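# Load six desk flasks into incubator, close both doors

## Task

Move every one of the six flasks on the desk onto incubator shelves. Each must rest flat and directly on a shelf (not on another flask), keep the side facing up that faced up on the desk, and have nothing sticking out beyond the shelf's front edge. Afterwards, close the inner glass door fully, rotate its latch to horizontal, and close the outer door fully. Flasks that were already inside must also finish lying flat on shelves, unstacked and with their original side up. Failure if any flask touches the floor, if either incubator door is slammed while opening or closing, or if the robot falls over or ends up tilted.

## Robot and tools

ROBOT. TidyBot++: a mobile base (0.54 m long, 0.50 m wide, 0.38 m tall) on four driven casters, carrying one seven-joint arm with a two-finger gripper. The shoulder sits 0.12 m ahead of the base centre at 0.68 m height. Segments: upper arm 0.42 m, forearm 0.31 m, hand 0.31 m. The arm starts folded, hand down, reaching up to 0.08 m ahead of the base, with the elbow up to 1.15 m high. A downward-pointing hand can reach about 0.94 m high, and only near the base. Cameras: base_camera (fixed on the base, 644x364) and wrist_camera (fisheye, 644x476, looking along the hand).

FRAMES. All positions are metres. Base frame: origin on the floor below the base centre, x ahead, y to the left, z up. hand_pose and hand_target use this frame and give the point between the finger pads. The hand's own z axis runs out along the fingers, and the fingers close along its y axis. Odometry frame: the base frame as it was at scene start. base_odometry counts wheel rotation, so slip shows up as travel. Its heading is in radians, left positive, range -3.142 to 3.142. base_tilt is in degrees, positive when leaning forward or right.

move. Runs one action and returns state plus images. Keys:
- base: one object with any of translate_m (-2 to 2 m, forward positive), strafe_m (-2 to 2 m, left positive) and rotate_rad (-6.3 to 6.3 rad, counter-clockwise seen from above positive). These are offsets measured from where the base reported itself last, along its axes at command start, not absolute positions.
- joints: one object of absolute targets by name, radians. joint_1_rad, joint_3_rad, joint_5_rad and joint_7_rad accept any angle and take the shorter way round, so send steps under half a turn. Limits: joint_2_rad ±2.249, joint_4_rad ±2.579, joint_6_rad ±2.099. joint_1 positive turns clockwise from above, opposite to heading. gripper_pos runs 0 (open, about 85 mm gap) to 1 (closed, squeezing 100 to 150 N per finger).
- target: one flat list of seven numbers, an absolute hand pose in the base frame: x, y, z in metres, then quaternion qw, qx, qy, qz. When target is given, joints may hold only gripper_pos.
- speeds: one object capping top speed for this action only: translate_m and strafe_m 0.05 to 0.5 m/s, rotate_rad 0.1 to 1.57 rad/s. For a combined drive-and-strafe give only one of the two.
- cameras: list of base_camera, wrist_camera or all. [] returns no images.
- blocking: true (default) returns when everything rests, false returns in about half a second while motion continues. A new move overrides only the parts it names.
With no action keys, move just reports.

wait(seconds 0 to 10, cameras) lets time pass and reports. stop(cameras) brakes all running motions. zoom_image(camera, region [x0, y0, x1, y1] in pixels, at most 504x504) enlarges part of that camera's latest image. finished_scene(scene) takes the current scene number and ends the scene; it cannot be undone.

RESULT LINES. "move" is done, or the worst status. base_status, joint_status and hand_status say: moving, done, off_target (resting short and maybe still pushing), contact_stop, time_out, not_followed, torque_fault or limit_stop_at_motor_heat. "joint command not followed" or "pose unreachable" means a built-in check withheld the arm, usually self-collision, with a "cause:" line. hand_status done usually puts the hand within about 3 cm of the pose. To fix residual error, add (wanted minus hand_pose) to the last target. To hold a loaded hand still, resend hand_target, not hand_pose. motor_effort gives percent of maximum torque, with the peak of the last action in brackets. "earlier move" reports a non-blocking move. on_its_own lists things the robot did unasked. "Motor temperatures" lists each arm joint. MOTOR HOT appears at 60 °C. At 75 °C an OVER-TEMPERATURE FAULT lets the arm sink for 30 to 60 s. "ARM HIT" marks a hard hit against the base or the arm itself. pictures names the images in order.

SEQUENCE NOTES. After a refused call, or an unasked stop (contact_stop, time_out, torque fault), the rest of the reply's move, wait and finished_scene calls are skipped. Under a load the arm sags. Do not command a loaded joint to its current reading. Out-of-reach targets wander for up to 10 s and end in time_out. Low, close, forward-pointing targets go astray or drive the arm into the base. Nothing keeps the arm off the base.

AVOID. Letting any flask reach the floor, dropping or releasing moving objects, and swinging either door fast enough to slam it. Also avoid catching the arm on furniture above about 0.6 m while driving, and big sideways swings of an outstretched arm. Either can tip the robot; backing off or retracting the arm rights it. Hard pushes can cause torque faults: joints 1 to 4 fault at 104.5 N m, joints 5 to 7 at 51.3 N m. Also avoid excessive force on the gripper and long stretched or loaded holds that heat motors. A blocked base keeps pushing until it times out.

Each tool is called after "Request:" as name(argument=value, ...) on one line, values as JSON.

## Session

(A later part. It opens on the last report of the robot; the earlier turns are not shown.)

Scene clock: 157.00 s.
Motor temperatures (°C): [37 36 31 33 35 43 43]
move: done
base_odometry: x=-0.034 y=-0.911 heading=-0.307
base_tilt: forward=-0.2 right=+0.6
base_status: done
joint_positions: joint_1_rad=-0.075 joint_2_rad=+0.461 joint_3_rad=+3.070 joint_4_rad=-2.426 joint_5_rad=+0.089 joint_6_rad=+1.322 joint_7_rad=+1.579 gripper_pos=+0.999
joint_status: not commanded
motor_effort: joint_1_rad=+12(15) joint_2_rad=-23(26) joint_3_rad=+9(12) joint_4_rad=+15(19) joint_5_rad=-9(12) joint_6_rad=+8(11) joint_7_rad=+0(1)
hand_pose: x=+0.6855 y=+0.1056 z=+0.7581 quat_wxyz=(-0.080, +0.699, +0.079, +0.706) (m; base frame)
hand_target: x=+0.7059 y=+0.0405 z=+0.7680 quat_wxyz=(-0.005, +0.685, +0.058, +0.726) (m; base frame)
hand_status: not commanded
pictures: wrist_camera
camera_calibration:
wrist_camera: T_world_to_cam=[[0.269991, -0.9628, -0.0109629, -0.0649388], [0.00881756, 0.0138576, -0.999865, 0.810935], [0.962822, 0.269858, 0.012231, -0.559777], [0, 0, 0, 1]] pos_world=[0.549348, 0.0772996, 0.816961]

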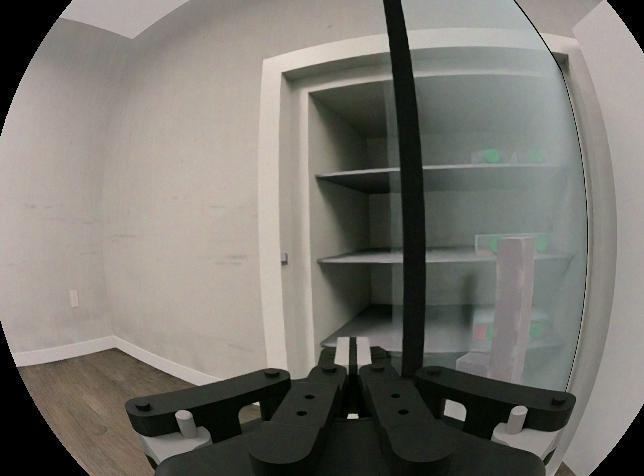

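Request:
move(base={"translate_m": -0.045, "strafe_m": -0.06}, speeds={"strafe_m": 0.12}, cameras=["wrist_camera"])

Scene clock: 160.70 s.
Motor temperatures (°C): [37 37 31 33 35 43 43]
move: done
base_odometry: x=-0.095 y=-0.955 heading=-0.307
base_tilt: forward=-0.2 right=+0.6
base_status: done
joint_positions: joint_1_rad=-0.050 joint_2_rad=+0.461 joint_3_rad=+3.071 joint_4_rad=-2.426 joint_5_rad=+0.089 joint_6_rad=+1.322 joint_7_rad=+1.579 gripper_pos=+0.999
joint_status: not commanded
motor_effort: joint_1_rad=+7(13) joint_2_rad=-23(26) joint_3_rad=+5(10) joint_4_rad=+14(17) joint_5_rad=-5(10) joint_6_rad=+9(11) joint_7_rad=+1(1)
hand_pose: x=+0.6879 y=+0.0910 z=+0.7579 quat_wxyz=(-0.071, +0.700, +0.070, +0.707) (m; base frame)
hand_target: x=+0.7059 y=+0.0405 z=+0.7680 quat_wxyz=(-0.005, +0.685, +0.058, +0.726) (m; base frame)
hand_status: not commanded
pictures: wrist_camera
camera_calibration:
wrist_camera: T_world_to_cam=[[0.245168, -0.969423, -0.0106106, -0.0621819], [0.0089631, 0.0132106, -0.999873, 0.810943], [0.969439, 0.245041, 0.0119279, -0.560136], [0, 0, 0, 1]] pos_world=[0.550994, 0.0662629, 0.816861]

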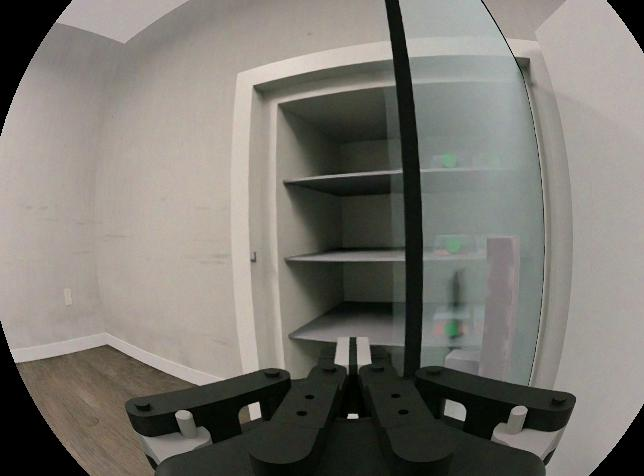

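Request:
move(base={"translate_m": -0.04, "strafe_m": -0.08}, speeds={"strafe_m": 0.13}, cameras=["wrist_camera"])

Request:
move(base={"translate_m": -0.02, "strafe_m": -0.09}, speeds={"strafe_m": 0.13}, cameras=["wrist_camera"])

Scene clock: 162.40 s.
Motor temperatures (°C): [37 37 31 33 35 43 43]
move: done
base_odometry: x=-0.158 y=-1.020 heading=-0.307
base_tilt: forward=-0.2 right=+0.5
base_status: done
joint_positions: joint_1_rad=-0.031 joint_2_rad=+0.463 joint_3_rad=+3.083 joint_4_rad=-2.422 joint_5_rad=+0.089 joint_6_rad=+1.324 joint_7_rad=+1.579 gripper_pos=+0.999
joint_status: not commanded
motor_effort: joint_1_rad=+4(10) joint_2_rad=-25(27) joint_3_rad=+1(7) joint_4_rad=+13(17) joint_5_rad=-2(6) joint_6_rad=+10(11) joint_7_rad=+1(1)
hand_pose: x=+0.6919 y=+0.0738 z=+0.7582 quat_wxyz=(-0.058, +0.700, +0.061, +0.709) (m; base frame)
hand_target: x=+0.7059 y=+0.0405 z=+0.7680 quat_wxyz=(-0.005, +0.685, +0.058, +0.726) (m; base frame)
hand_status: not commanded
pictures: wrist_camera
camera_calibration:
wrist_camera: T_world_to_cam=[[0.214806, -0.976644, -0.00499652, -0.0626598], [0.0124716, 0.0078585, -0.999891, 0.809409], [0.976577, 0.214721, 0.0138683, -0.564099], [0, 0, 0, 1]] pos_world=[0.554251, 0.0535667, 0.816831]

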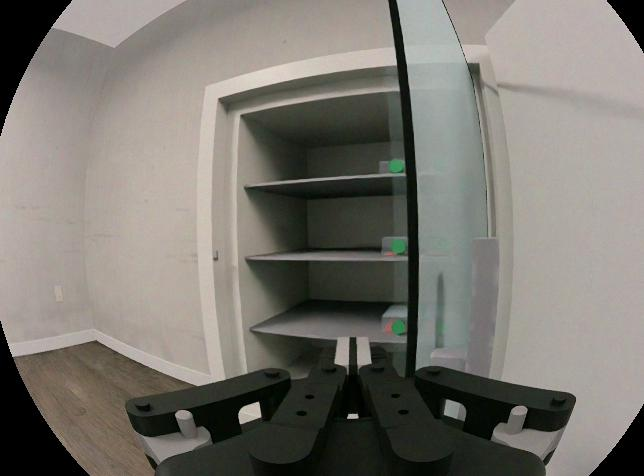

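Scene clock: 163.83 s.
Motor temperatures (°C): [37 37 31 33 35 43 43]
move: done
base_odometry: x=-0.204 y=-1.099 heading=-0.307
base_tilt: forward=-0.1 right=+0.6
base_status: done
joint_positions: joint_1_rad=-0.024 joint_2_rad=+0.467 joint_3_rad=+3.089 joint_4_rad=-2.410 joint_5_rad=+0.088 joint_6_rad=+1.324 joint_7_rad=+1.579 gripper_pos=+0.999
joint_status: not commanded
motor_effort: joint_1_rad=+1(7) joint_2_rad=-26(27) joint_3_rad=+0(4) joint_4_rad=+11(17) joint_5_rad=+1(5) joint_6_rad=+9(11) joint_7_rad=+0(1)
hand_pose: x=+0.6968 y=+0.0672 z=+0.7602 quat_wxyz=(-0.053, +0.698, +0.057, +0.712) (m; base frame)
hand_target: x=+0.7059 y=+0.0405 z=+0.7680 quat_wxyz=(-0.005, +0.685, +0.058, +0.726) (m; base frame)
hand_status: not commanded
pictures: wrist_camera
camera_calibration:
wrist_camera: T_world_to_cam=[[0.202522, -0.979276, -0.00178559, -0.0638839], [0.0203343, 0.00602827, -0.999775, 0.805948], [0.979066, 0.202441, 0.0211338, -0.573828], [0, 0, 0, 1]] pos_world=[0.558366, 0.0487477, 0.817779]

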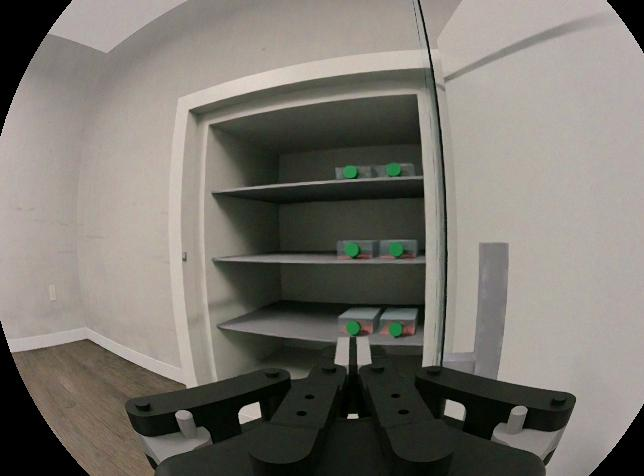

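Request:
move(base={"strafe_m": -0.09}, speeds={"strafe_m": 0.13}, cameras=["wrist_camera", "base_camera"])

Scene clock: 165.70 s.
Motor temperatures (°C): [37 37 31 33 35 43 43]
move: done
base_odometry: x=-0.232 y=-1.185 heading=-0.307
base_tilt: forward=-0.1 right=+0.6
base_status: done
joint_positions: joint_1_rad=-0.023 joint_2_rad=+0.469 joint_3_rad=+3.091 joint_4_rad=-2.409 joint_5_rad=+0.088 joint_6_rad=+1.324 joint_7_rad=+1.579 gripper_pos=+0.999
joint_status: not commanded
motor_effort: joint_1_rad=+2(6) joint_2_rad=-26(27) joint_3_rad=+0(4) joint_4_rad=+11(16) joint_5_rad=-1(3) joint_6_rad=+10(11) joint_7_rad=+0(1)
hand_pose: x=+0.6974 y=+0.0654 z=+0.7595 quat_wxyz=(-0.051, +0.699, +0.056, +0.711) (m; base frame)
hand_target: x=+0.7059 y=+0.0405 z=+0.7680 quat_wxyz=(-0.005, +0.685, +0.058, +0.726) (m; base frame)
hand_status: not commanded
pictures: base_camera, wrist_camera
camera_calibration:
wrist_camera: T_world_to_cam=[[0.199007, -0.979998, -0.000940934, -0.063851], [0.0196329, 0.00494678, -0.999795, 0.805804], [0.979801, 0.198948, 0.0202247, -0.573675], [0, 0, 0, 1]] pos_world=[0.558974, 0.0475715, 0.817182]

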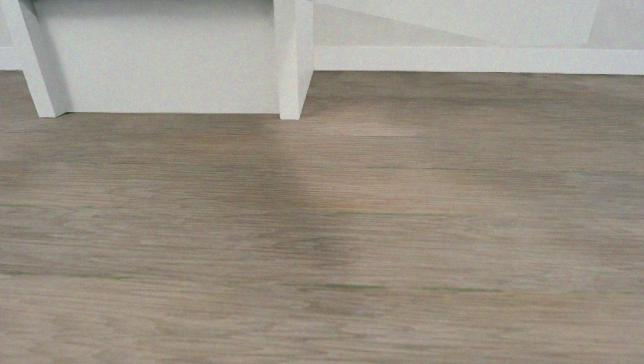

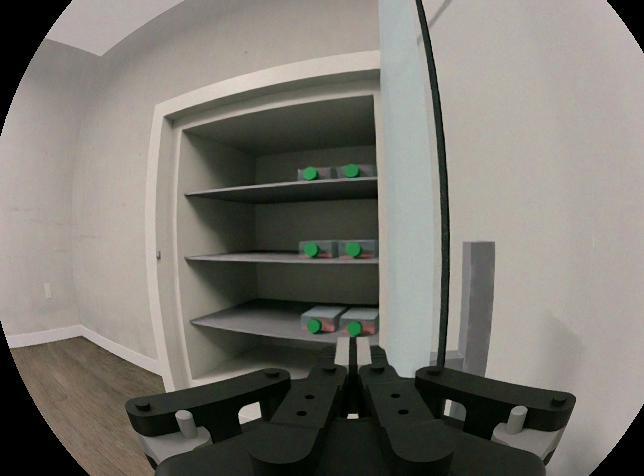

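Request:
move(base={"translate_m": -0.3}, speeds={"translate_m": 0.4}, cameras=[])

Request:
move(base={"translate_m": -0.62, "strafe_m": 1.22, "rotate_rad": 1.54}, joints={"joint_1_rad": 0.0, "joint_2_rad": -0.042, "joint_3_rad": 3.1416, "joint_4_rad": -1.33, "joint_5_rad": -0.03, "joint_6_rad": -0.84, "gripper_pos": 0.3}, cameras=["wrist_camera", "base_camera"])

Scene clock: 172.97 s.
Motor temperatures (°C): [37 37 31 33 35 43 43]
move: done
base_odometry: x=-0.518 y=-1.095 heading=-0.307
base_tilt: forward=-0.2 right=+0.5
base_status: done
joint_positions: joint_1_rad=-0.023 joint_2_rad=+0.471 joint_3_rad=+3.092 joint_4_rad=-2.401 joint_5_rad=+0.087 joint_6_rad=+1.324 joint_7_rad=+1.579 gripper_pos=+0.999
joint_status: not commanded
motor_effort: joint_1_rad=+1(2) joint_2_rad=-26(29) joint_3_rad=-1(1) joint_4_rad=+10(11) joint_5_rad=+1(2) joint_6_rad=+10(11) joint_7_rad=+0(1)
hand_pose: x=+0.7003 y=+0.0649 z=+0.7620 quat_wxyz=(-0.051, +0.696, +0.056, +0.714) (m; base frame)
hand_target: x=+0.7059 y=+0.0405 z=+0.7680 quat_wxyz=(-0.005, +0.685, +0.058, +0.726) (m; base frame)
hand_status: not commanded
pictures: none
No camera images: "cameras" was empty.

Scene clock: 177.47 s.
Motor temperatures (°C): [37 37 31 33 35 43 43]
move: done
base_odometry: x=-0.740 y=+0.256 heading=+1.233
base_tilt: forward=-0.1 right=+0.5
base_status: done
joint_positions: joint_1_rad=-0.007 joint_2_rad=-0.047 joint_3_rad=+3.123 joint_4_rad=-1.347 joint_5_rad=+0.017 joint_6_rad=-0.772 joint_7_rad=+1.579 gripper_pos=+0.300
joint_status: all done
motor_effort: joint_1_rad=+0(4) joint_2_rad=-19(31) joint_3_rad=+0(4) joint_4_rad=+21(22) joint_5_rad=+0(3) joint_6_rad=+10(11) joint_7_rad=+1(1)
hand_pose: x=+0.6750 y=+0.0118 z=+1.0364 quat_wxyz=(+0.004, +0.860, +0.017, +0.510) (m; base frame)
hand_target: x=+0.6674 y=+0.0083 z=+1.0254 quat_wxyz=(+0.005, +0.874, +0.031, +0.486) (m; base frame)
hand_status: not commanded
pictures: base_camera, wrist_camera
camera_calibration:
wrist_camera: T_world_to_cam=[[0.0613869, -0.998087, -0.00741324, -0.0118344], [-0.477983, -0.0228763, -0.878071, 1.29341], [0.876221, 0.0574454, -0.478473, 0.0418137], [0, 0, 0, 1]] pos_world=[0.582315, 0.0153746, 1.15562]

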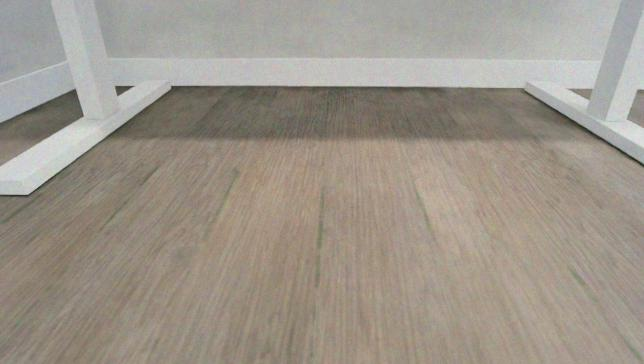

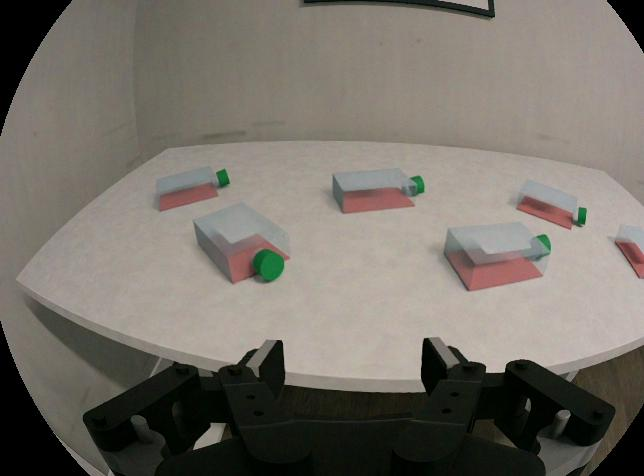

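Request:
move(base={"translate_m": 0.113, "strafe_m": -0.245, "rotate_rad": 0.1745}, joints={"joint_1_rad": 0.0, "joint_2_rad": 0.3, "joint_3_rad": 3.16, "joint_4_rad": -0.956, "joint_5_rad": -0.80, "joint_6_rad": -0.88, "joint_7_rad": 2.6, "gripper_pos": 0.4}, cameras=["wrist_camera"])

Scene clock: 202.20 s.
Motor temperatures (°C): [37 37 31 33 35 43 43]
move: done
base_odometry: x=-0.471 y=+0.281 heading=+1.409
base_tilt: forward=-0.1 right=+0.6
base_status: done
joint_positions: joint_1_rad=+0.001 joint_2_rad=+0.293 joint_3_rad=+3.147 joint_4_rad=-0.979 joint_5_rad=-0.748 joint_6_rad=-0.812 joint_7_rad=+2.514 gripper_pos=+0.400
joint_status: all done
motor_effort: joint_1_rad=+1(5) joint_2_rad=-31(34) joint_3_rad=-1(4) joint_4_rad=+20(22) joint_5_rad=-4(5) joint_6_rad=+7(10) joint_7_rad=+1(2)
hand_pose: x=+0.7955 y=+0.1511 z=+1.0821 quat_wxyz=(-0.101, +0.755, +0.289, +0.580) (m; base frame)
hand_target: x=+0.7857 y=+0.1639 z=+1.0828 quat_wxyz=(-0.108, +0.742, +0.329, +0.575) (m; base frame)
hand_status: not commanded
pictures: wrist_camera
camera_calibration:
wrist_camera: T_world_to_cam=[[0.590039, -0.79177, 0.157969, -0.510546], [-0.163716, -0.308926, -0.936889, 1.25121], [0.790601, 0.526939, -0.311904, -0.233025], [0, 0, 0, 1]] pos_world=[0.690316, 0.105088, 1.18022]

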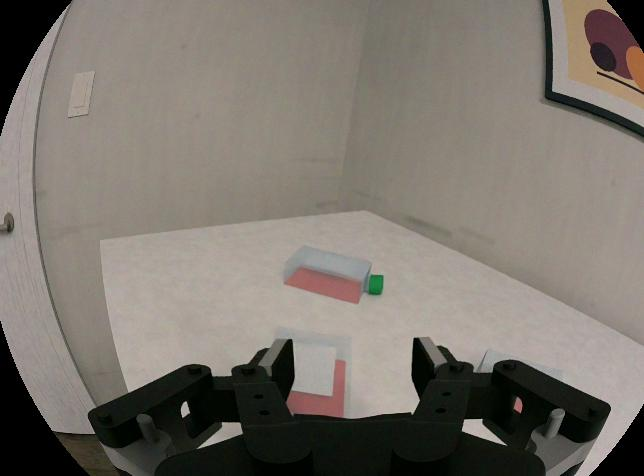

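Request:
move(joints={"joint_4_rad": -1.262, "joint_5_rad": -0.83, "joint_6_rad": -0.895, "joint_7_rad": 2.62}, cameras=["wrist_camera"])

Scene clock: 205.67 s.
Motor temperatures (°C): [37 37 31 33 35 43 43]
move: done
base_odometry: x=-0.471 y=+0.281 heading=+1.409
base_tilt: forward=-0.1 right=+0.6
base_status: not commanded
joint_positions: joint_1_rad=+0.001 joint_2_rad=+0.294 joint_3_rad=+3.147 joint_4_rad=-1.254 joint_5_rad=-0.779 joint_6_rad=-0.828 joint_7_rad=+2.535 gripper_pos=+0.400
joint_status: all done
motor_effort: joint_1_rad=+1(1) joint_2_rad=-31(33) joint_3_rad=-1(1) joint_4_rad=+20(22) joint_5_rad=-4(5) joint_6_rad=+5(8) joint_7_rad=+0(1)
hand_pose: x=+0.7702 y=+0.1586 z=+0.9334 quat_wxyz=(-0.153, +0.823, +0.277, +0.471) (m; base frame)
hand_target: x=+0.7571 y=+0.1706 z=+0.9236 quat_wxyz=(-0.170, +0.815, +0.312, +0.457) (m; base frame)
hand_status: not commanded
pictures: wrist_camera
camera_calibration:
wrist_camera: T_world_to_cam=[[0.628543, -0.777422, -0.023451, -0.328754], [-0.406923, -0.303001, -0.861745, 1.22634], [0.662833, 0.551186, -0.506799, 0.013076], [0, 0, 0, 1]] pos_world=[0.696994, 0.108794, 1.05571]

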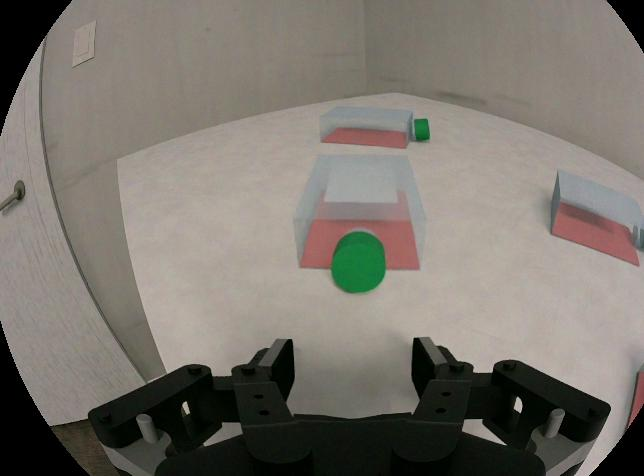

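Request:
move(base={"translate_m": 0.0736, "strafe_m": 0.0525}, speeds={"translate_m": 0.15}, joints={"joint_2_rad": 0.304, "joint_4_rad": -1.270}, cameras=["wrist_camera"])

Scene clock: 208.83 s.
Motor temperatures (°C): [37 37 31 33 35 43 43]
move: done
base_odometry: x=-0.511 y=+0.363 heading=+1.409
base_tilt: forward=-0.1 right=+0.5
base_status: done
joint_positions: joint_1_rad=+0.001 joint_2_rad=+0.295 joint_3_rad=+3.147 joint_4_rad=-1.261 joint_5_rad=-0.781 joint_6_rad=-0.830 joint_7_rad=+2.536 gripper_pos=+0.400
joint_status: all done
motor_effort: joint_1_rad=+1(2) joint_2_rad=-30(33) joint_3_rad=-1(1) joint_4_rad=+20(21) joint_5_rad=-5(5) joint_6_rad=+6(6) joint_7_rad=+1(1)
hand_pose: x=+0.7691 y=+0.1593 z=+0.9290 quat_wxyz=(-0.155, +0.825, +0.277, +0.468) (m; base frame)
hand_target: x=+0.7568 y=+0.1706 z=+0.9170 quat_wxyz=(-0.172, +0.818, +0.311, +0.452) (m; base frame)
hand_status: not commanded
pictures: wrist_camera
camera_calibration:
wrist_camera: T_world_to_cam=[[0.629516, -0.776377, -0.0307865, -0.321726], [-0.414313, -0.301893, -0.858607, 1.22485], [0.657308, 0.553262, -0.51171, 0.0197312], [0, 0, 0, 1]] pos_world=[0.697034, 0.109077, 1.05186]

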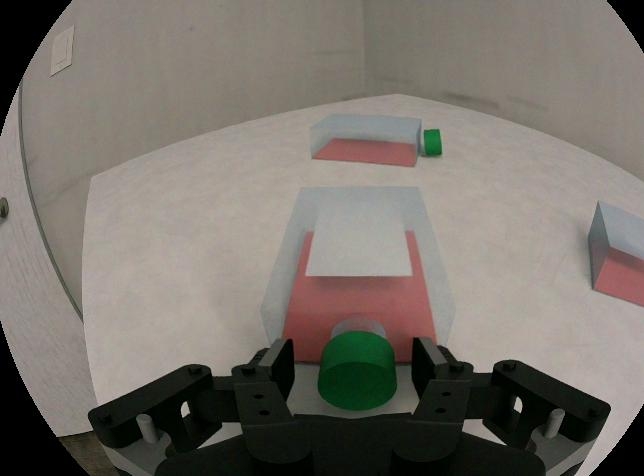

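Request:
move(joints={"gripper_pos": 0.85}, cameras=["wrist_camera"])

Scene clock: 209.90 s.
Motor temperatures (°C): [37 37 31 33 35 43 43]
move: off_target
base_odometry: x=-0.511 y=+0.363 heading=+1.409
base_tilt: forward=-0.1 right=+0.5
base_status: not commanded
joint_positions: joint_1_rad=+0.001 joint_2_rad=+0.294 joint_3_rad=+3.147 joint_4_rad=-1.261 joint_5_rad=-0.782 joint_6_rad=-0.830 joint_7_rad=+2.537 gripper_pos=+0.681
joint_status: gripper_pos off_target (ended at +0.681, target +0.850)
motor_effort: joint_1_rad=+1(1) joint_2_rad=-31(31) joint_3_rad=-1(1) joint_4_rad=+20(21) joint_5_rad=-4(5) joint_6_rad=+5(6) joint_7_rad=+1(1)
hand_pose: x=+0.7690 y=+0.1595 z=+0.9293 quat_wxyz=(-0.155, +0.825, +0.277, +0.468) (m; base frame)
hand_target: x=+0.7568 y=+0.1706 z=+0.9170 quat_wxyz=(-0.172, +0.818, +0.311, +0.452) (m; base frame)
hand_status: not commanded
pictures: wrist_camera
camera_calibration:
wrist_camera: T_world_to_cam=[[0.629852, -0.776113, -0.0305889, -0.321985], [-0.413626, -0.301822, -0.858963, 1.22494], [0.65742, 0.553671, -0.511124, 0.0192235], [0, 0, 0, 1]] pos_world=[0.696831, 0.109174, 1.05215]

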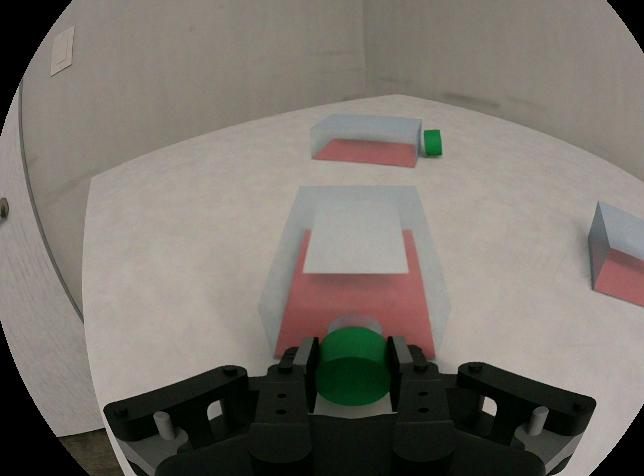

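Request:
move(joints={"joint_4_rad": -1.2}, cameras=[])

Request:
move(joints={"joint_4_rad": -0.98}, cameras=["wrist_camera"])

Scene clock: 215.40 s.
Motor temperatures (°C): [37 37 31 33 35 43 43]
move: done
base_odometry: x=-0.511 y=+0.363 heading=+1.409
base_tilt: forward=-0.1 right=+0.6
base_status: not commanded
joint_positions: joint_1_rad=+0.001 joint_2_rad=+0.296 joint_3_rad=+3.147 joint_4_rad=-1.219 joint_5_rad=-0.782 joint_6_rad=-0.835 joint_7_rad=+2.537 gripper_pos=+0.681
joint_status: all done
motor_effort: joint_1_rad=+1(1) joint_2_rad=-32(33) joint_3_rad=-1(1) joint_4_rad=+21(23) joint_5_rad=-4(5) joint_6_rad=+6(7) joint_7_rad=+0(1)
hand_pose: x=+0.7743 y=+0.1602 z=+0.9498 quat_wxyz=(-0.151, +0.816, +0.281, +0.483) (m; base frame)
hand_target: x=+0.7671 y=+0.1706 z=+0.9529 quat_wxyz=(-0.160, +0.802, +0.317, +0.481) (m; base frame)
hand_status: not commanded
pictures: none
No camera images: "cameras" was empty.

Scene clock: 216.63 s.
Motor temperatures (°C): [37 37 31 33 35 43 43]
move: done
base_odometry: x=-0.511 y=+0.363 heading=+1.409
base_tilt: forward=-0.1 right=+0.5
base_status: not commanded
joint_positions: joint_1_rad=+0.001 joint_2_rad=+0.295 joint_3_rad=+3.147 joint_4_rad=-1.001 joint_5_rad=-0.783 joint_6_rad=-0.835 joint_7_rad=+2.537 gripper_pos=+0.681
joint_status: all done
motor_effort: joint_1_rad=+1(1) joint_2_rad=-32(34) joint_3_rad=-1(1) joint_4_rad=+21(23) joint_5_rad=-4(5) joint_6_rad=+7(8) joint_7_rad=+0(1)
hand_pose: x=+0.7902 y=+0.1604 z=+1.0692 quat_wxyz=(-0.119, +0.758, +0.297, +0.569) (m; base frame)
hand_target: x=+0.7828 y=+0.1710 z=+1.0693 quat_wxyz=(-0.123, +0.744, +0.334, +0.565) (m; base frame)
hand_status: not commanded
pictures: wrist_camera
camera_calibration:
wrist_camera: T_world_to_cam=[[0.620043, -0.773401, 0.131901, -0.496775], [-0.18081, -0.304454, -0.935209, 1.25215], [0.763449, 0.55602, -0.328613, -0.203121], [0, 0, 0, 1]] pos_world=[0.689495, 0.109955, 1.1698]

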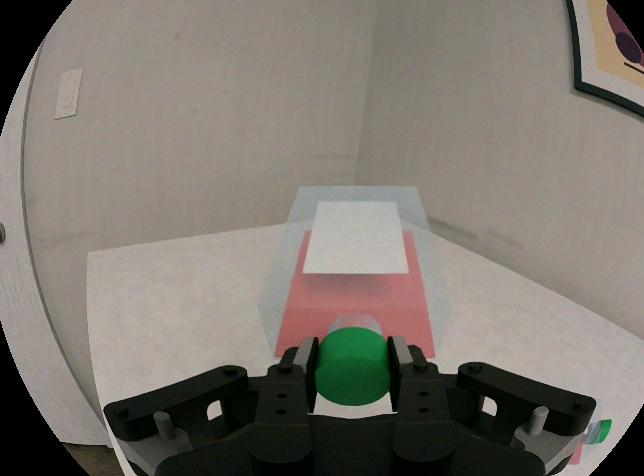

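Request:
move(base={"translate_m": -0.33}, speeds={"translate_m": 0.4}, cameras=[])

Request:
move(base={"translate_m": -0.59, "strafe_m": -0.855, "rotate_rad": -1.747}, speeds={"translate_m": 0.45, "rotate_rad": 0.9}, joints={"joint_2_rad": -0.03, "joint_4_rad": -1.39, "joint_5_rad": 0.04, "joint_6_rad": -0.69, "joint_7_rad": 1.5}, cameras=["wrist_camera", "base_camera"])

Scene clock: 220.23 s.
Motor temperatures (°C): [37 37 31 33 35 43 43]
move: done
base_odometry: x=-0.565 y=+0.037 heading=+1.408
base_tilt: forward=-0.2 right=+0.6
base_status: done
joint_positions: joint_1_rad=+0.002 joint_2_rad=+0.293 joint_3_rad=+3.147 joint_4_rad=-1.000 joint_5_rad=-0.783 joint_6_rad=-0.837 joint_7_rad=+2.537 gripper_pos=+0.681
joint_status: not commanded
motor_effort: joint_1_rad=+1(2) joint_2_rad=-32(36) joint_3_rad=-1(2) joint_4_rad=+21(22) joint_5_rad=-4(5) joint_6_rad=+7(8) joint_7_rad=+0(1)
hand_pose: x=+0.7892 y=+0.1604 z=+1.0708 quat_wxyz=(-0.119, +0.757, +0.297, +0.570) (m; base frame)
hand_target: x=+0.7828 y=+0.1710 z=+1.0693 quat_wxyz=(-0.123, +0.744, +0.334, +0.565) (m; base frame)
hand_status: not commanded
pictures: none
No camera images: "cameras" was empty.

Scene clock: 223.80 s.
Motor temperatures (°C): [37 37 31 33 35 43 43]
move: done
base_odometry: x=+0.184 y=-0.684 heading=-0.340
base_tilt: forward=-0.2 right=+0.6
base_status: done
joint_positions: joint_1_rad=+0.000 joint_2_rad=-0.027 joint_3_rad=+3.153 joint_4_rad=-1.384 joint_5_rad=-0.004 joint_6_rad=-0.751 joint_7_rad=+1.584 gripper_pos=+0.681
joint_status: all done
motor_effort: joint_1_rad=+1(7) joint_2_rad=-21(35) joint_3_rad=+0(3) joint_4_rad=+22(23) joint_5_rad=+1(4) joint_6_rad=+10(10) joint_7_rad=+0(1)
hand_pose: x=+0.6823 y=-0.0046 z=+1.0099 quat_wxyz=(+0.004, +0.869, +0.000, +0.494) (m; base frame)
hand_target: x=+0.6900 y=-0.0173 z=+1.0248 quat_wxyz=(+0.005, +0.854, -0.032, +0.519) (m; base frame)
hand_status: not commanded
pictures: base_camera, wrist_camera
camera_calibration:
wrist_camera: T_world_to_cam=[[0.0317278, -0.999158, -0.0260012, 0.0102238], [-0.50948, 0.00621353, -0.86046, 1.27707], [0.859897, 0.0405476, -0.508854, 0.0654276], [0, 0, 0, 1]] pos_world=[0.594057, -0.000372904, 1.13243]

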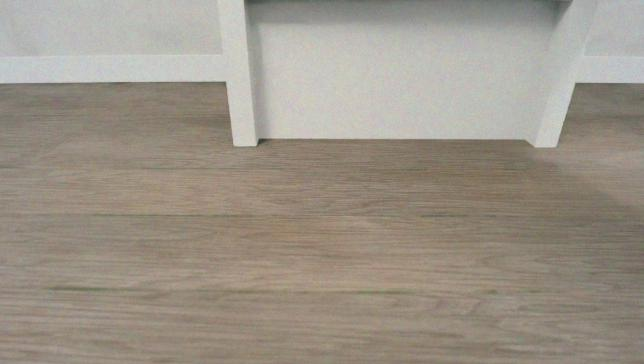

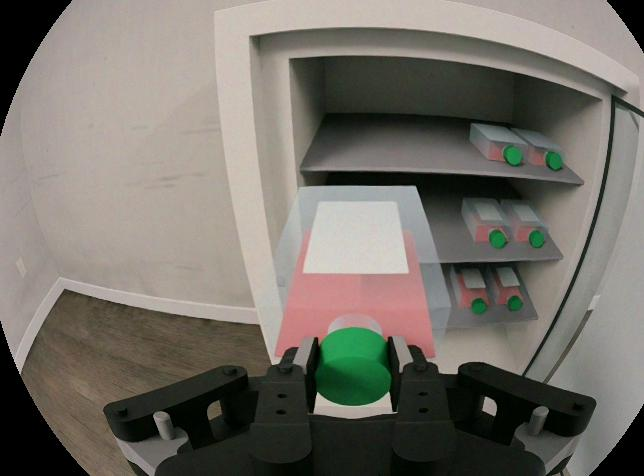

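Request:
move(base={"translate_m": 0.3, "strafe_m": 0.012, "rotate_rad": -0.02}, speeds={"translate_m": 0.3}, cameras=["wrist_camera"])

Scene clock: 230.13 s.
Motor temperatures (°C): [37 37 31 33 35 43 43]
move: done
base_odometry: x=+0.471 y=-0.773 heading=-0.360
base_tilt: forward=-0.1 right=+0.6
base_status: done
joint_positions: joint_1_rad=+0.001 joint_2_rad=-0.029 joint_3_rad=+3.154 joint_4_rad=-1.386 joint_5_rad=-0.002 joint_6_rad=-0.750 joint_7_rad=+1.584 gripper_pos=+0.681
joint_status: not commanded
motor_effort: joint_1_rad=+1(2) joint_2_rad=-21(24) joint_3_rad=+0(2) joint_4_rad=+22(23) joint_5_rad=+1(2) joint_6_rad=+10(11) joint_7_rad=+0(1)
hand_pose: x=+0.6817 y=-0.0059 z=+1.0105 quat_wxyz=(+0.005, +0.869, -0.001, +0.495) (m; base frame)
hand_target: x=+0.6900 y=-0.0173 z=+1.0248 quat_wxyz=(+0.005, +0.854, -0.032, +0.519) (m; base frame)
hand_status: not commanded
pictures: wrist_camera
camera_calibration:
wrist_camera: T_world_to_cam=[[0.0293818, -0.999258, -0.0248841, 0.00930084], [-0.50804, 0.00651058, -0.861309, 1.27711], [0.860832, 0.0379489, -0.507472, 0.0642333], [0, 0, 0, 1]] pos_world=[0.593257, -0.00145839, 1.13282]

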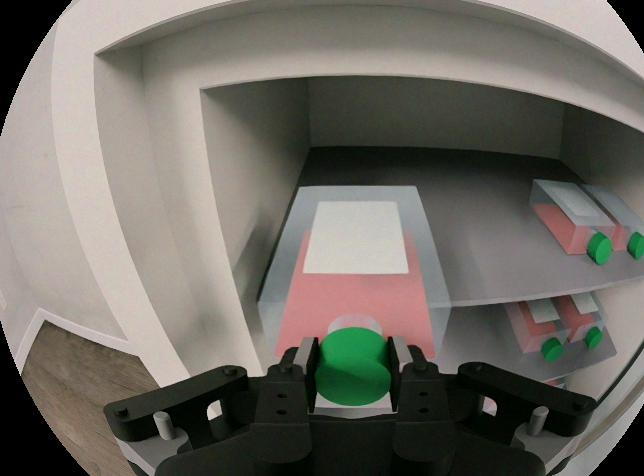

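Request:
move()

Scene clock: 234.53 s.
Motor temperatures (°C): [37 37 31 33 35 43 43]
base_odometry: x=+0.471 y=-0.773 heading=-0.360
base_tilt: forward=-0.1 right=+0.6
base_status: done
joint_positions: joint_1_rad=+0.001 joint_2_rad=-0.029 joint_3_rad=+3.154 joint_4_rad=-1.386 joint_5_rad=-0.002 joint_6_rad=-0.750 joint_7_rad=+1.584 gripper_pos=+0.681
joint_status: not commanded
motor_effort: joint_1_rad=+1(2) joint_2_rad=-20(24) joint_3_rad=+1(2) joint_4_rad=+22(23) joint_5_rad=+1(2) joint_6_rad=+9(11) joint_7_rad=+0(1)
hand_pose: x=+0.6817 y=-0.0059 z=+1.0105 quat_wxyz=(+0.005, +0.869, -0.001, +0.495) (m; base frame)
hand_target: x=+0.6900 y=-0.0173 z=+1.0248 quat_wxyz=(+0.005, +0.854, -0.032, +0.519) (m; base frame)
hand_status: not commanded
pictures: base_camera, wrist_camera
camera_calibration:
wrist_camera: T_world_to_cam=[[0.0293818, -0.999258, -0.0248841, 0.00930084], [-0.50804, 0.00651058, -0.861309, 1.27711], [0.860832, 0.0379489, -0.507472, 0.0642333], [0, 0, 0, 1]] pos_world=[0.593257, -0.00145839, 1.13282]

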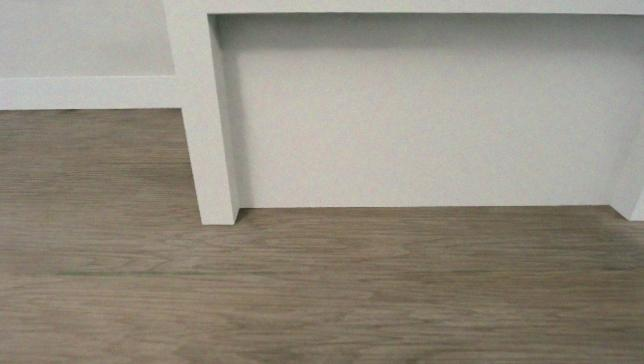

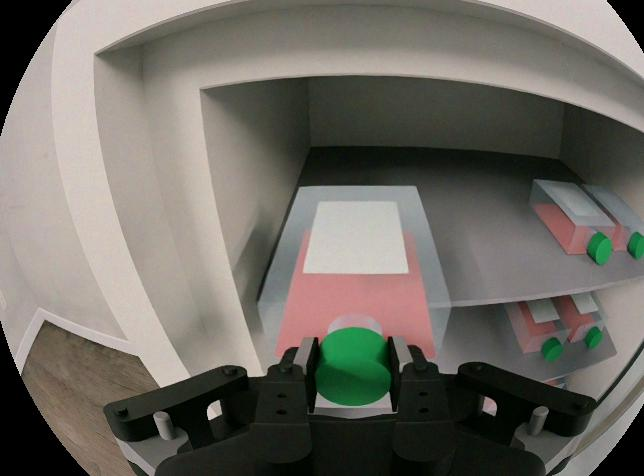

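Request:
move(base={"translate_m": 0.10}, speeds={"translate_m": 0.15})

Scene clock: 236.40 s.
Motor temperatures (°C): [37 37 31 33 35 43 43]
move: done
base_odometry: x=+0.564 y=-0.808 heading=-0.360
base_tilt: forward=-0.2 right=+0.6
base_status: done
joint_positions: joint_1_rad=+0.001 joint_2_rad=-0.030 joint_3_rad=+3.154 joint_4_rad=-1.386 joint_5_rad=-0.002 joint_6_rad=-0.749 joint_7_rad=+1.584 gripper_pos=+0.681
joint_status: not commanded
motor_effort: joint_1_rad=+1(1) joint_2_rad=-21(24) joint_3_rad=+0(1) joint_4_rad=+22(22) joint_5_rad=+0(2) joint_6_rad=+9(10) joint_7_rad=+0(1)
hand_pose: x=+0.6815 y=-0.0059 z=+1.0106 quat_wxyz=(+0.005, +0.869, -0.001, +0.495) (m; base frame)
hand_target: x=+0.6900 y=-0.0173 z=+1.0248 quat_wxyz=(+0.005, +0.854, -0.032, +0.519) (m; base frame)
hand_status: not commanded
pictures: base_camera, wrist_camera
camera_calibration:
wrist_camera: T_world_to_cam=[[0.0293983, -0.999258, -0.024867, 0.00928007], [-0.507463, 0.00651289, -0.861649, 1.27714], [0.861172, 0.0379502, -0.506895, 0.0636028], [0, 0, 0, 1]] pos_world=[0.593054, -0.0014584, 1.13291]

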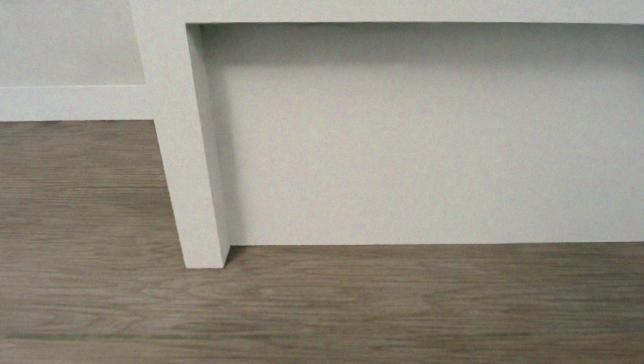

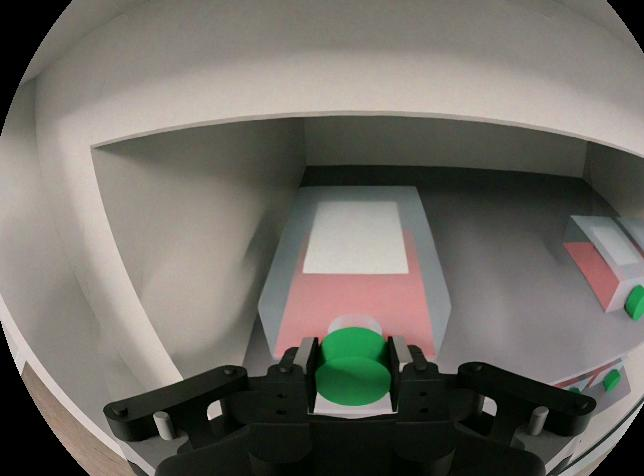

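Request:
move(base={"translate_m": 0.035}, speeds={"translate_m": 0.1})

Request:
move(joints={"joint_2_rad": -0.034, "joint_4_rad": -1.46, "joint_6_rad": -0.618})

Scene clock: 238.93 s.
Motor temperatures (°C): [37 37 31 33 35 43 43]
move: done
base_odometry: x=+0.597 y=-0.820 heading=-0.360
base_tilt: forward=-0.1 right=+0.5
base_status: done
joint_positions: joint_1_rad=+0.001 joint_2_rad=-0.030 joint_3_rad=+3.154 joint_4_rad=-1.394 joint_5_rad=-0.002 joint_6_rad=-0.748 joint_7_rad=+1.583 gripper_pos=+0.681
joint_status: not commanded
motor_effort: joint_1_rad=+1(1) joint_2_rad=-20(23) joint_3_rad=+0(1) joint_4_rad=+22(27) joint_5_rad=+1(2) joint_6_rad=+10(13) joint_7_rad=+1(1)
hand_pose: x=+0.6810 y=-0.0059 z=+1.0064 quat_wxyz=(+0.005, +0.870, -0.001, +0.492) (m; base frame)
hand_target: x=+0.6900 y=-0.0173 z=+1.0248 quat_wxyz=(+0.005, +0.854, -0.032, +0.519) (m; base frame)
hand_status: not commanded
pictures: base_camera, wrist_camera
camera_calibration:
wrist_camera: T_world_to_cam=[[0.0285689, -0.999249, -0.0261722, 0.0111457], [-0.513081, 0.00781143, -0.858305, 1.27379], [0.857865, 0.0379492, -0.512473, 0.06977], [0, 0, 0, 1]] pos_world=[0.593385, -0.00146049, 1.12934]

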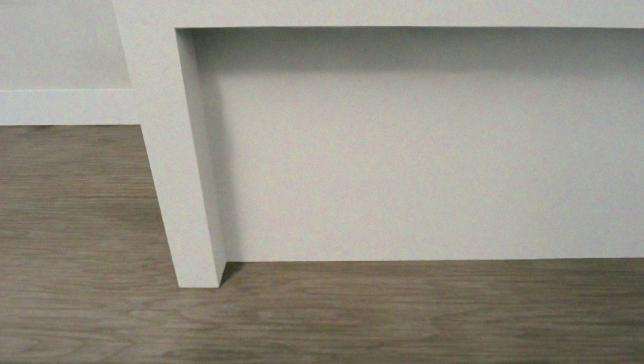

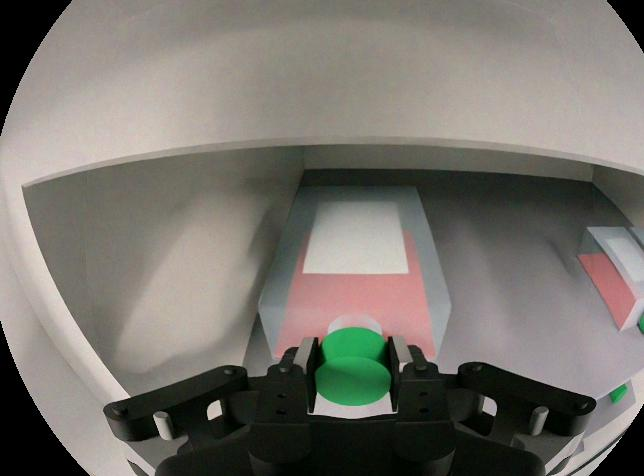

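Scene clock: 240.00 s.
Motor temperatures (°C): [37 37 31 33 35 43 43]
move: done
base_odometry: x=+0.597 y=-0.820 heading=-0.360
base_tilt: forward=-0.1 right=+0.6
base_status: not commanded
joint_positions: joint_1_rad=+0.001 joint_2_rad=-0.031 joint_3_rad=+3.154 joint_4_rad=-1.459 joint_5_rad=-0.002 joint_6_rad=-0.680 joint_7_rad=+1.583 gripper_pos=+0.681
joint_status: all done
motor_effort: joint_1_rad=+1(1) joint_2_rad=-21(22) joint_3_rad=+0(1) joint_4_rad=+22(24) joint_5_rad=+1(2) joint_6_rad=+9(10) joint_7_rad=+0(1)
hand_pose: x=+0.6846 y=-0.0060 z=+0.9881 quat_wxyz=(+0.005, +0.869, -0.001, +0.494) (m; base frame)
hand_target: x=+0.6929 y=-0.0166 z=+1.0060 quat_wxyz=(+0.004, +0.852, -0.030, +0.522) (m; base frame)
hand_status: not commanded
pictures: base_camera, wrist_camera
camera_calibration:
wrist_camera: T_world_to_cam=[[0.0285482, -0.999252, -0.0260779, 0.0103761], [-0.509263, 0.00790928, -0.860574, 1.25941], [0.860137, 0.0378484, -0.508657, 0.0519796], [0, 0, 0, 1]] pos_world=[0.596366, -0.00156007, 1.11053]

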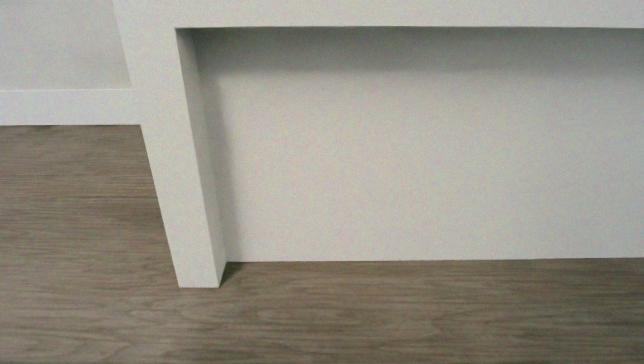

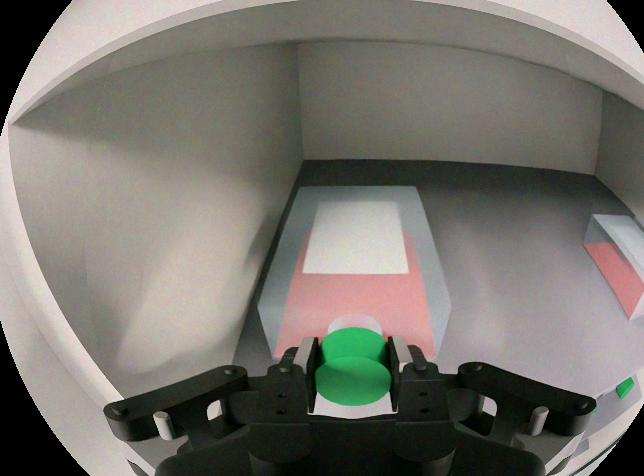

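Request:
move(joints={"joint_2_rad": -0.034, "joint_4_rad": -1.49, "joint_6_rad": -0.588}, cameras=[])

Request:
move(joints={"joint_2_rad": -0.034, "joint_4_rad": -1.51, "joint_6_rad": -0.568})

Scene clock: 241.87 s.
Motor temperatures (°C): [37 37 31 33 35 43 43]
move: done
base_odometry: x=+0.597 y=-0.820 heading=-0.360
base_tilt: forward=-0.2 right=+0.6
base_status: not commanded
joint_positions: joint_1_rad=+0.001 joint_2_rad=-0.032 joint_3_rad=+3.154 joint_4_rad=-1.488 joint_5_rad=-0.002 joint_6_rad=-0.648 joint_7_rad=+1.583 gripper_pos=+0.681
joint_status: all done
motor_effort: joint_1_rad=+1(1) joint_2_rad=-21(22) joint_3_rad=+0(1) joint_4_rad=+22(23) joint_5_rad=+1(1) joint_6_rad=+9(10) joint_7_rad=+1(1)
hand_pose: x=+0.6862 y=-0.0060 z=+0.9800 quat_wxyz=(+0.005, +0.868, -0.001, +0.496) (m; base frame)
hand_target: x=+0.6941 y=-0.0163 z=+0.9966 quat_wxyz=(+0.004, +0.852, -0.030, +0.522) (m; base frame)
hand_status: not commanded
pictures: none
No camera images: "cameras" was empty.

Scene clock: 242.50 s.
Motor temperatures (°C): [37 37 31 33 35 43 43]
move: done
base_odometry: x=+0.597 y=-0.820 heading=-0.360
base_tilt: forward=-0.2 right=+0.6
base_status: not commanded
joint_positions: joint_1_rad=+0.001 joint_2_rad=-0.032 joint_3_rad=+3.154 joint_4_rad=-1.507 joint_5_rad=-0.002 joint_6_rad=-0.628 joint_7_rad=+1.583 gripper_pos=+0.681
joint_status: all done
motor_effort: joint_1_rad=+1(1) joint_2_rad=-21(22) joint_3_rad=+0(0) joint_4_rad=+21(23) joint_5_rad=+1(1) joint_6_rad=+9(10) joint_7_rad=+0(1)
hand_pose: x=+0.6870 y=-0.0060 z=+0.9744 quat_wxyz=(+0.005, +0.868, -0.001, +0.496) (m; base frame)
hand_target: x=+0.6948 y=-0.0161 z=+0.9903 quat_wxyz=(+0.004, +0.853, -0.029, +0.522) (m; base frame)
hand_status: not commanded
pictures: base_camera, wrist_camera
camera_calibration:
wrist_camera: T_world_to_cam=[[0.0285798, -0.999256, -0.0258978, 0.00974102], [-0.50536, 0.00790929, -0.862872, 1.24849], [0.862435, 0.0377484, -0.504758, 0.0375806], [0, 0, 0, 1]] pos_world=[0.598246, -0.00155949, 1.09651]

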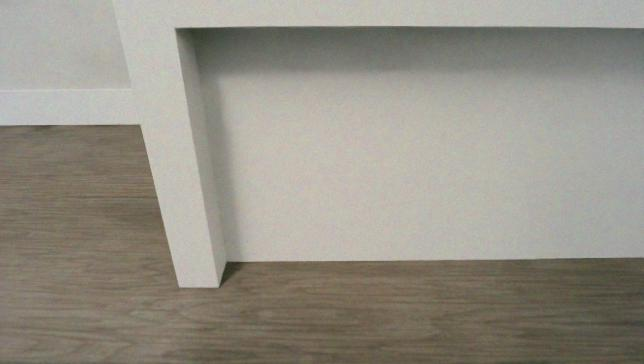

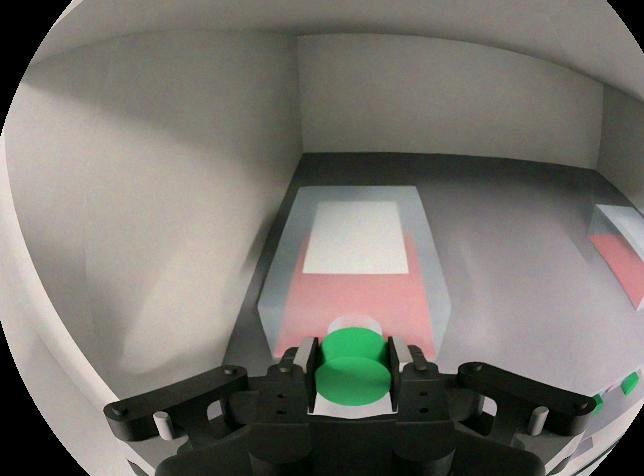

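Request:
move(joints={"joint_2_rad": -0.034, "joint_4_rad": -1.525, "joint_6_rad": -0.553}, cameras=[])

Request:
move(joints={"joint_2_rad": -0.034, "joint_4_rad": -1.54, "joint_6_rad": -0.54})

Scene clock: 243.57 s.
Motor temperatures (°C): [37 37 31 33 35 43 43]
move: done
base_odometry: x=+0.597 y=-0.820 heading=-0.360
base_tilt: forward=-0.2 right=+0.6
base_status: not commanded
joint_positions: joint_1_rad=+0.001 joint_2_rad=-0.032 joint_3_rad=+3.154 joint_4_rad=-1.521 joint_5_rad=-0.002 joint_6_rad=-0.613 joint_7_rad=+1.583 gripper_pos=+0.681
joint_status: all done
motor_effort: joint_1_rad=+1(1) joint_2_rad=-21(22) joint_3_rad=+0(1) joint_4_rad=+22(23) joint_5_rad=+1(1) joint_6_rad=+9(10) joint_7_rad=+0(1)
hand_pose: x=+0.6875 y=-0.0061 z=+0.9700 quat_wxyz=(+0.005, +0.868, -0.001, +0.496) (m; base frame)
hand_target: x=+0.6952 y=-0.0160 z=+0.9856 quat_wxyz=(+0.004, +0.853, -0.029, +0.522) (m; base frame)
hand_status: not commanded
pictures: none
No camera images: "cameras" was empty.

Scene clock: 244.17 s.
Motor temperatures (°C): [37 37 31 33 35 43 43]
move: done
base_odometry: x=+0.597 y=-0.820 heading=-0.360
base_tilt: forward=-0.2 right=+0.6
base_status: not commanded
joint_positions: joint_1_rad=+0.001 joint_2_rad=-0.032 joint_3_rad=+3.154 joint_4_rad=-1.536 joint_5_rad=-0.002 joint_6_rad=-0.600 joint_7_rad=+1.583 gripper_pos=+0.681
joint_status: all done
motor_effort: joint_1_rad=+1(1) joint_2_rad=-21(22) joint_3_rad=+0(1) joint_4_rad=+23(23) joint_5_rad=+1(1) joint_6_rad=+9(10) joint_7_rad=+0(2)
hand_pose: x=+0.6875 y=-0.0061 z=+0.9648 quat_wxyz=(+0.005, +0.869, -0.001, +0.496) (m; base frame)
hand_target: x=+0.6952 y=-0.0158 z=+0.9804 quat_wxyz=(+0.004, +0.853, -0.029, +0.521) (m; base frame)
hand_status: not commanded
pictures: base_camera, wrist_camera
camera_calibration:
wrist_camera: T_world_to_cam=[[0.0284503, -0.99926, -0.0258949, 0.00945001], [-0.50675, 0.00791153, -0.862057, 1.2406], [0.861623, 0.037648, -0.50615, 0.0341821], [0, 0, 0, 1]] pos_world=[0.598954, -0.00165892, 1.08701]

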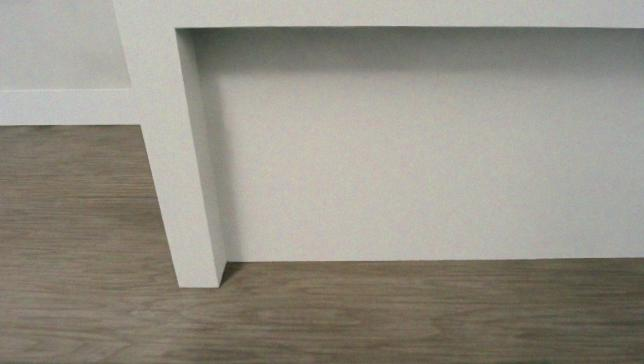

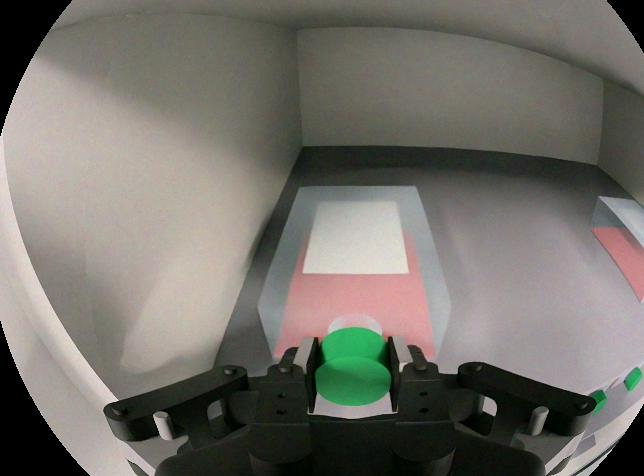

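Request:
move(joints={"joint_2_rad": -0.034, "joint_4_rad": -1.555, "joint_6_rad": -0.525}, cameras=[])

Request:
move(joints={"joint_2_rad": -0.034, "joint_4_rad": -1.57, "joint_6_rad": -0.51})

Scene clock: 245.23 s.
Motor temperatures (°C): [37 37 31 33 35 43 43]
move: done
base_odometry: x=+0.597 y=-0.820 heading=-0.360
base_tilt: forward=-0.2 right=+0.5
base_status: not commanded
joint_positions: joint_1_rad=+0.001 joint_2_rad=-0.032 joint_3_rad=+3.154 joint_4_rad=-1.551 joint_5_rad=-0.002 joint_6_rad=-0.585 joint_7_rad=+1.583 gripper_pos=+0.681
joint_status: all done
motor_effort: joint_1_rad=+1(1) joint_2_rad=-21(21) joint_3_rad=+0(1) joint_4_rad=+22(24) joint_5_rad=+1(1) joint_6_rad=+10(10) joint_7_rad=+1(1)
hand_pose: x=+0.6878 y=-0.0061 z=+0.9602 quat_wxyz=(+0.005, +0.868, -0.001, +0.496) (m; base frame)
hand_target: x=+0.6955 y=-0.0157 z=+0.9757 quat_wxyz=(+0.004, +0.853, -0.029, +0.521) (m; base frame)
hand_status: not commanded
pictures: none
No camera images: "cameras" was empty.

Scene clock: 245.80 s.
Motor temperatures (°C): [37 37 31 33 35 43 43]
move: done
base_odometry: x=+0.597 y=-0.820 heading=-0.360
base_tilt: forward=-0.2 right=+0.6
base_status: not commanded
joint_positions: joint_1_rad=+0.001 joint_2_rad=-0.032 joint_3_rad=+3.154 joint_4_rad=-1.563 joint_5_rad=-0.002 joint_6_rad=-0.568 joint_7_rad=+1.582 gripper_pos=+0.681
joint_status: all done
motor_effort: joint_1_rad=+0(1) joint_2_rad=-21(22) joint_3_rad=+0(0) joint_4_rad=+21(23) joint_5_rad=+1(1) joint_6_rad=+9(10) joint_7_rad=+1(1)
hand_pose: x=+0.6886 y=-0.0061 z=+0.9578 quat_wxyz=(+0.005, +0.867, -0.001, +0.498) (m; base frame)
hand_target: x=+0.6957 y=-0.0155 z=+0.9710 quat_wxyz=(+0.003, +0.853, -0.028, +0.521) (m; base frame)
hand_status: not commanded
pictures: base_camera, wrist_camera
camera_calibration:
wrist_camera: T_world_to_cam=[[0.0284556, -0.999263, -0.0257754, 0.00911533], [-0.50207, 0.00800954, -0.86479, 1.23454], [0.864359, 0.0375492, -0.501472, 0.0234101], [0, 0, 0, 1]] pos_world=[0.599331, -0.00165851, 1.07959]

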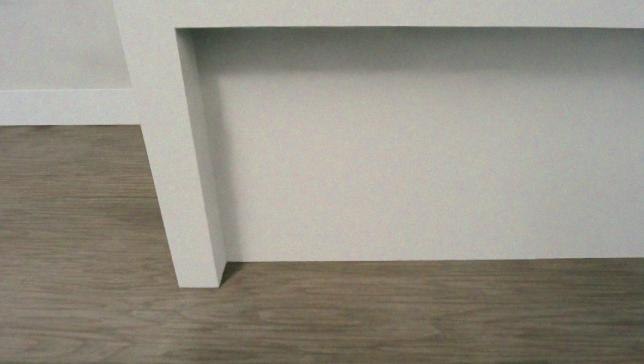

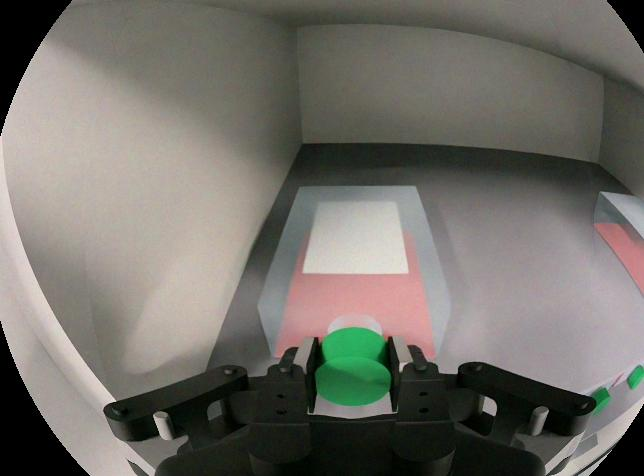

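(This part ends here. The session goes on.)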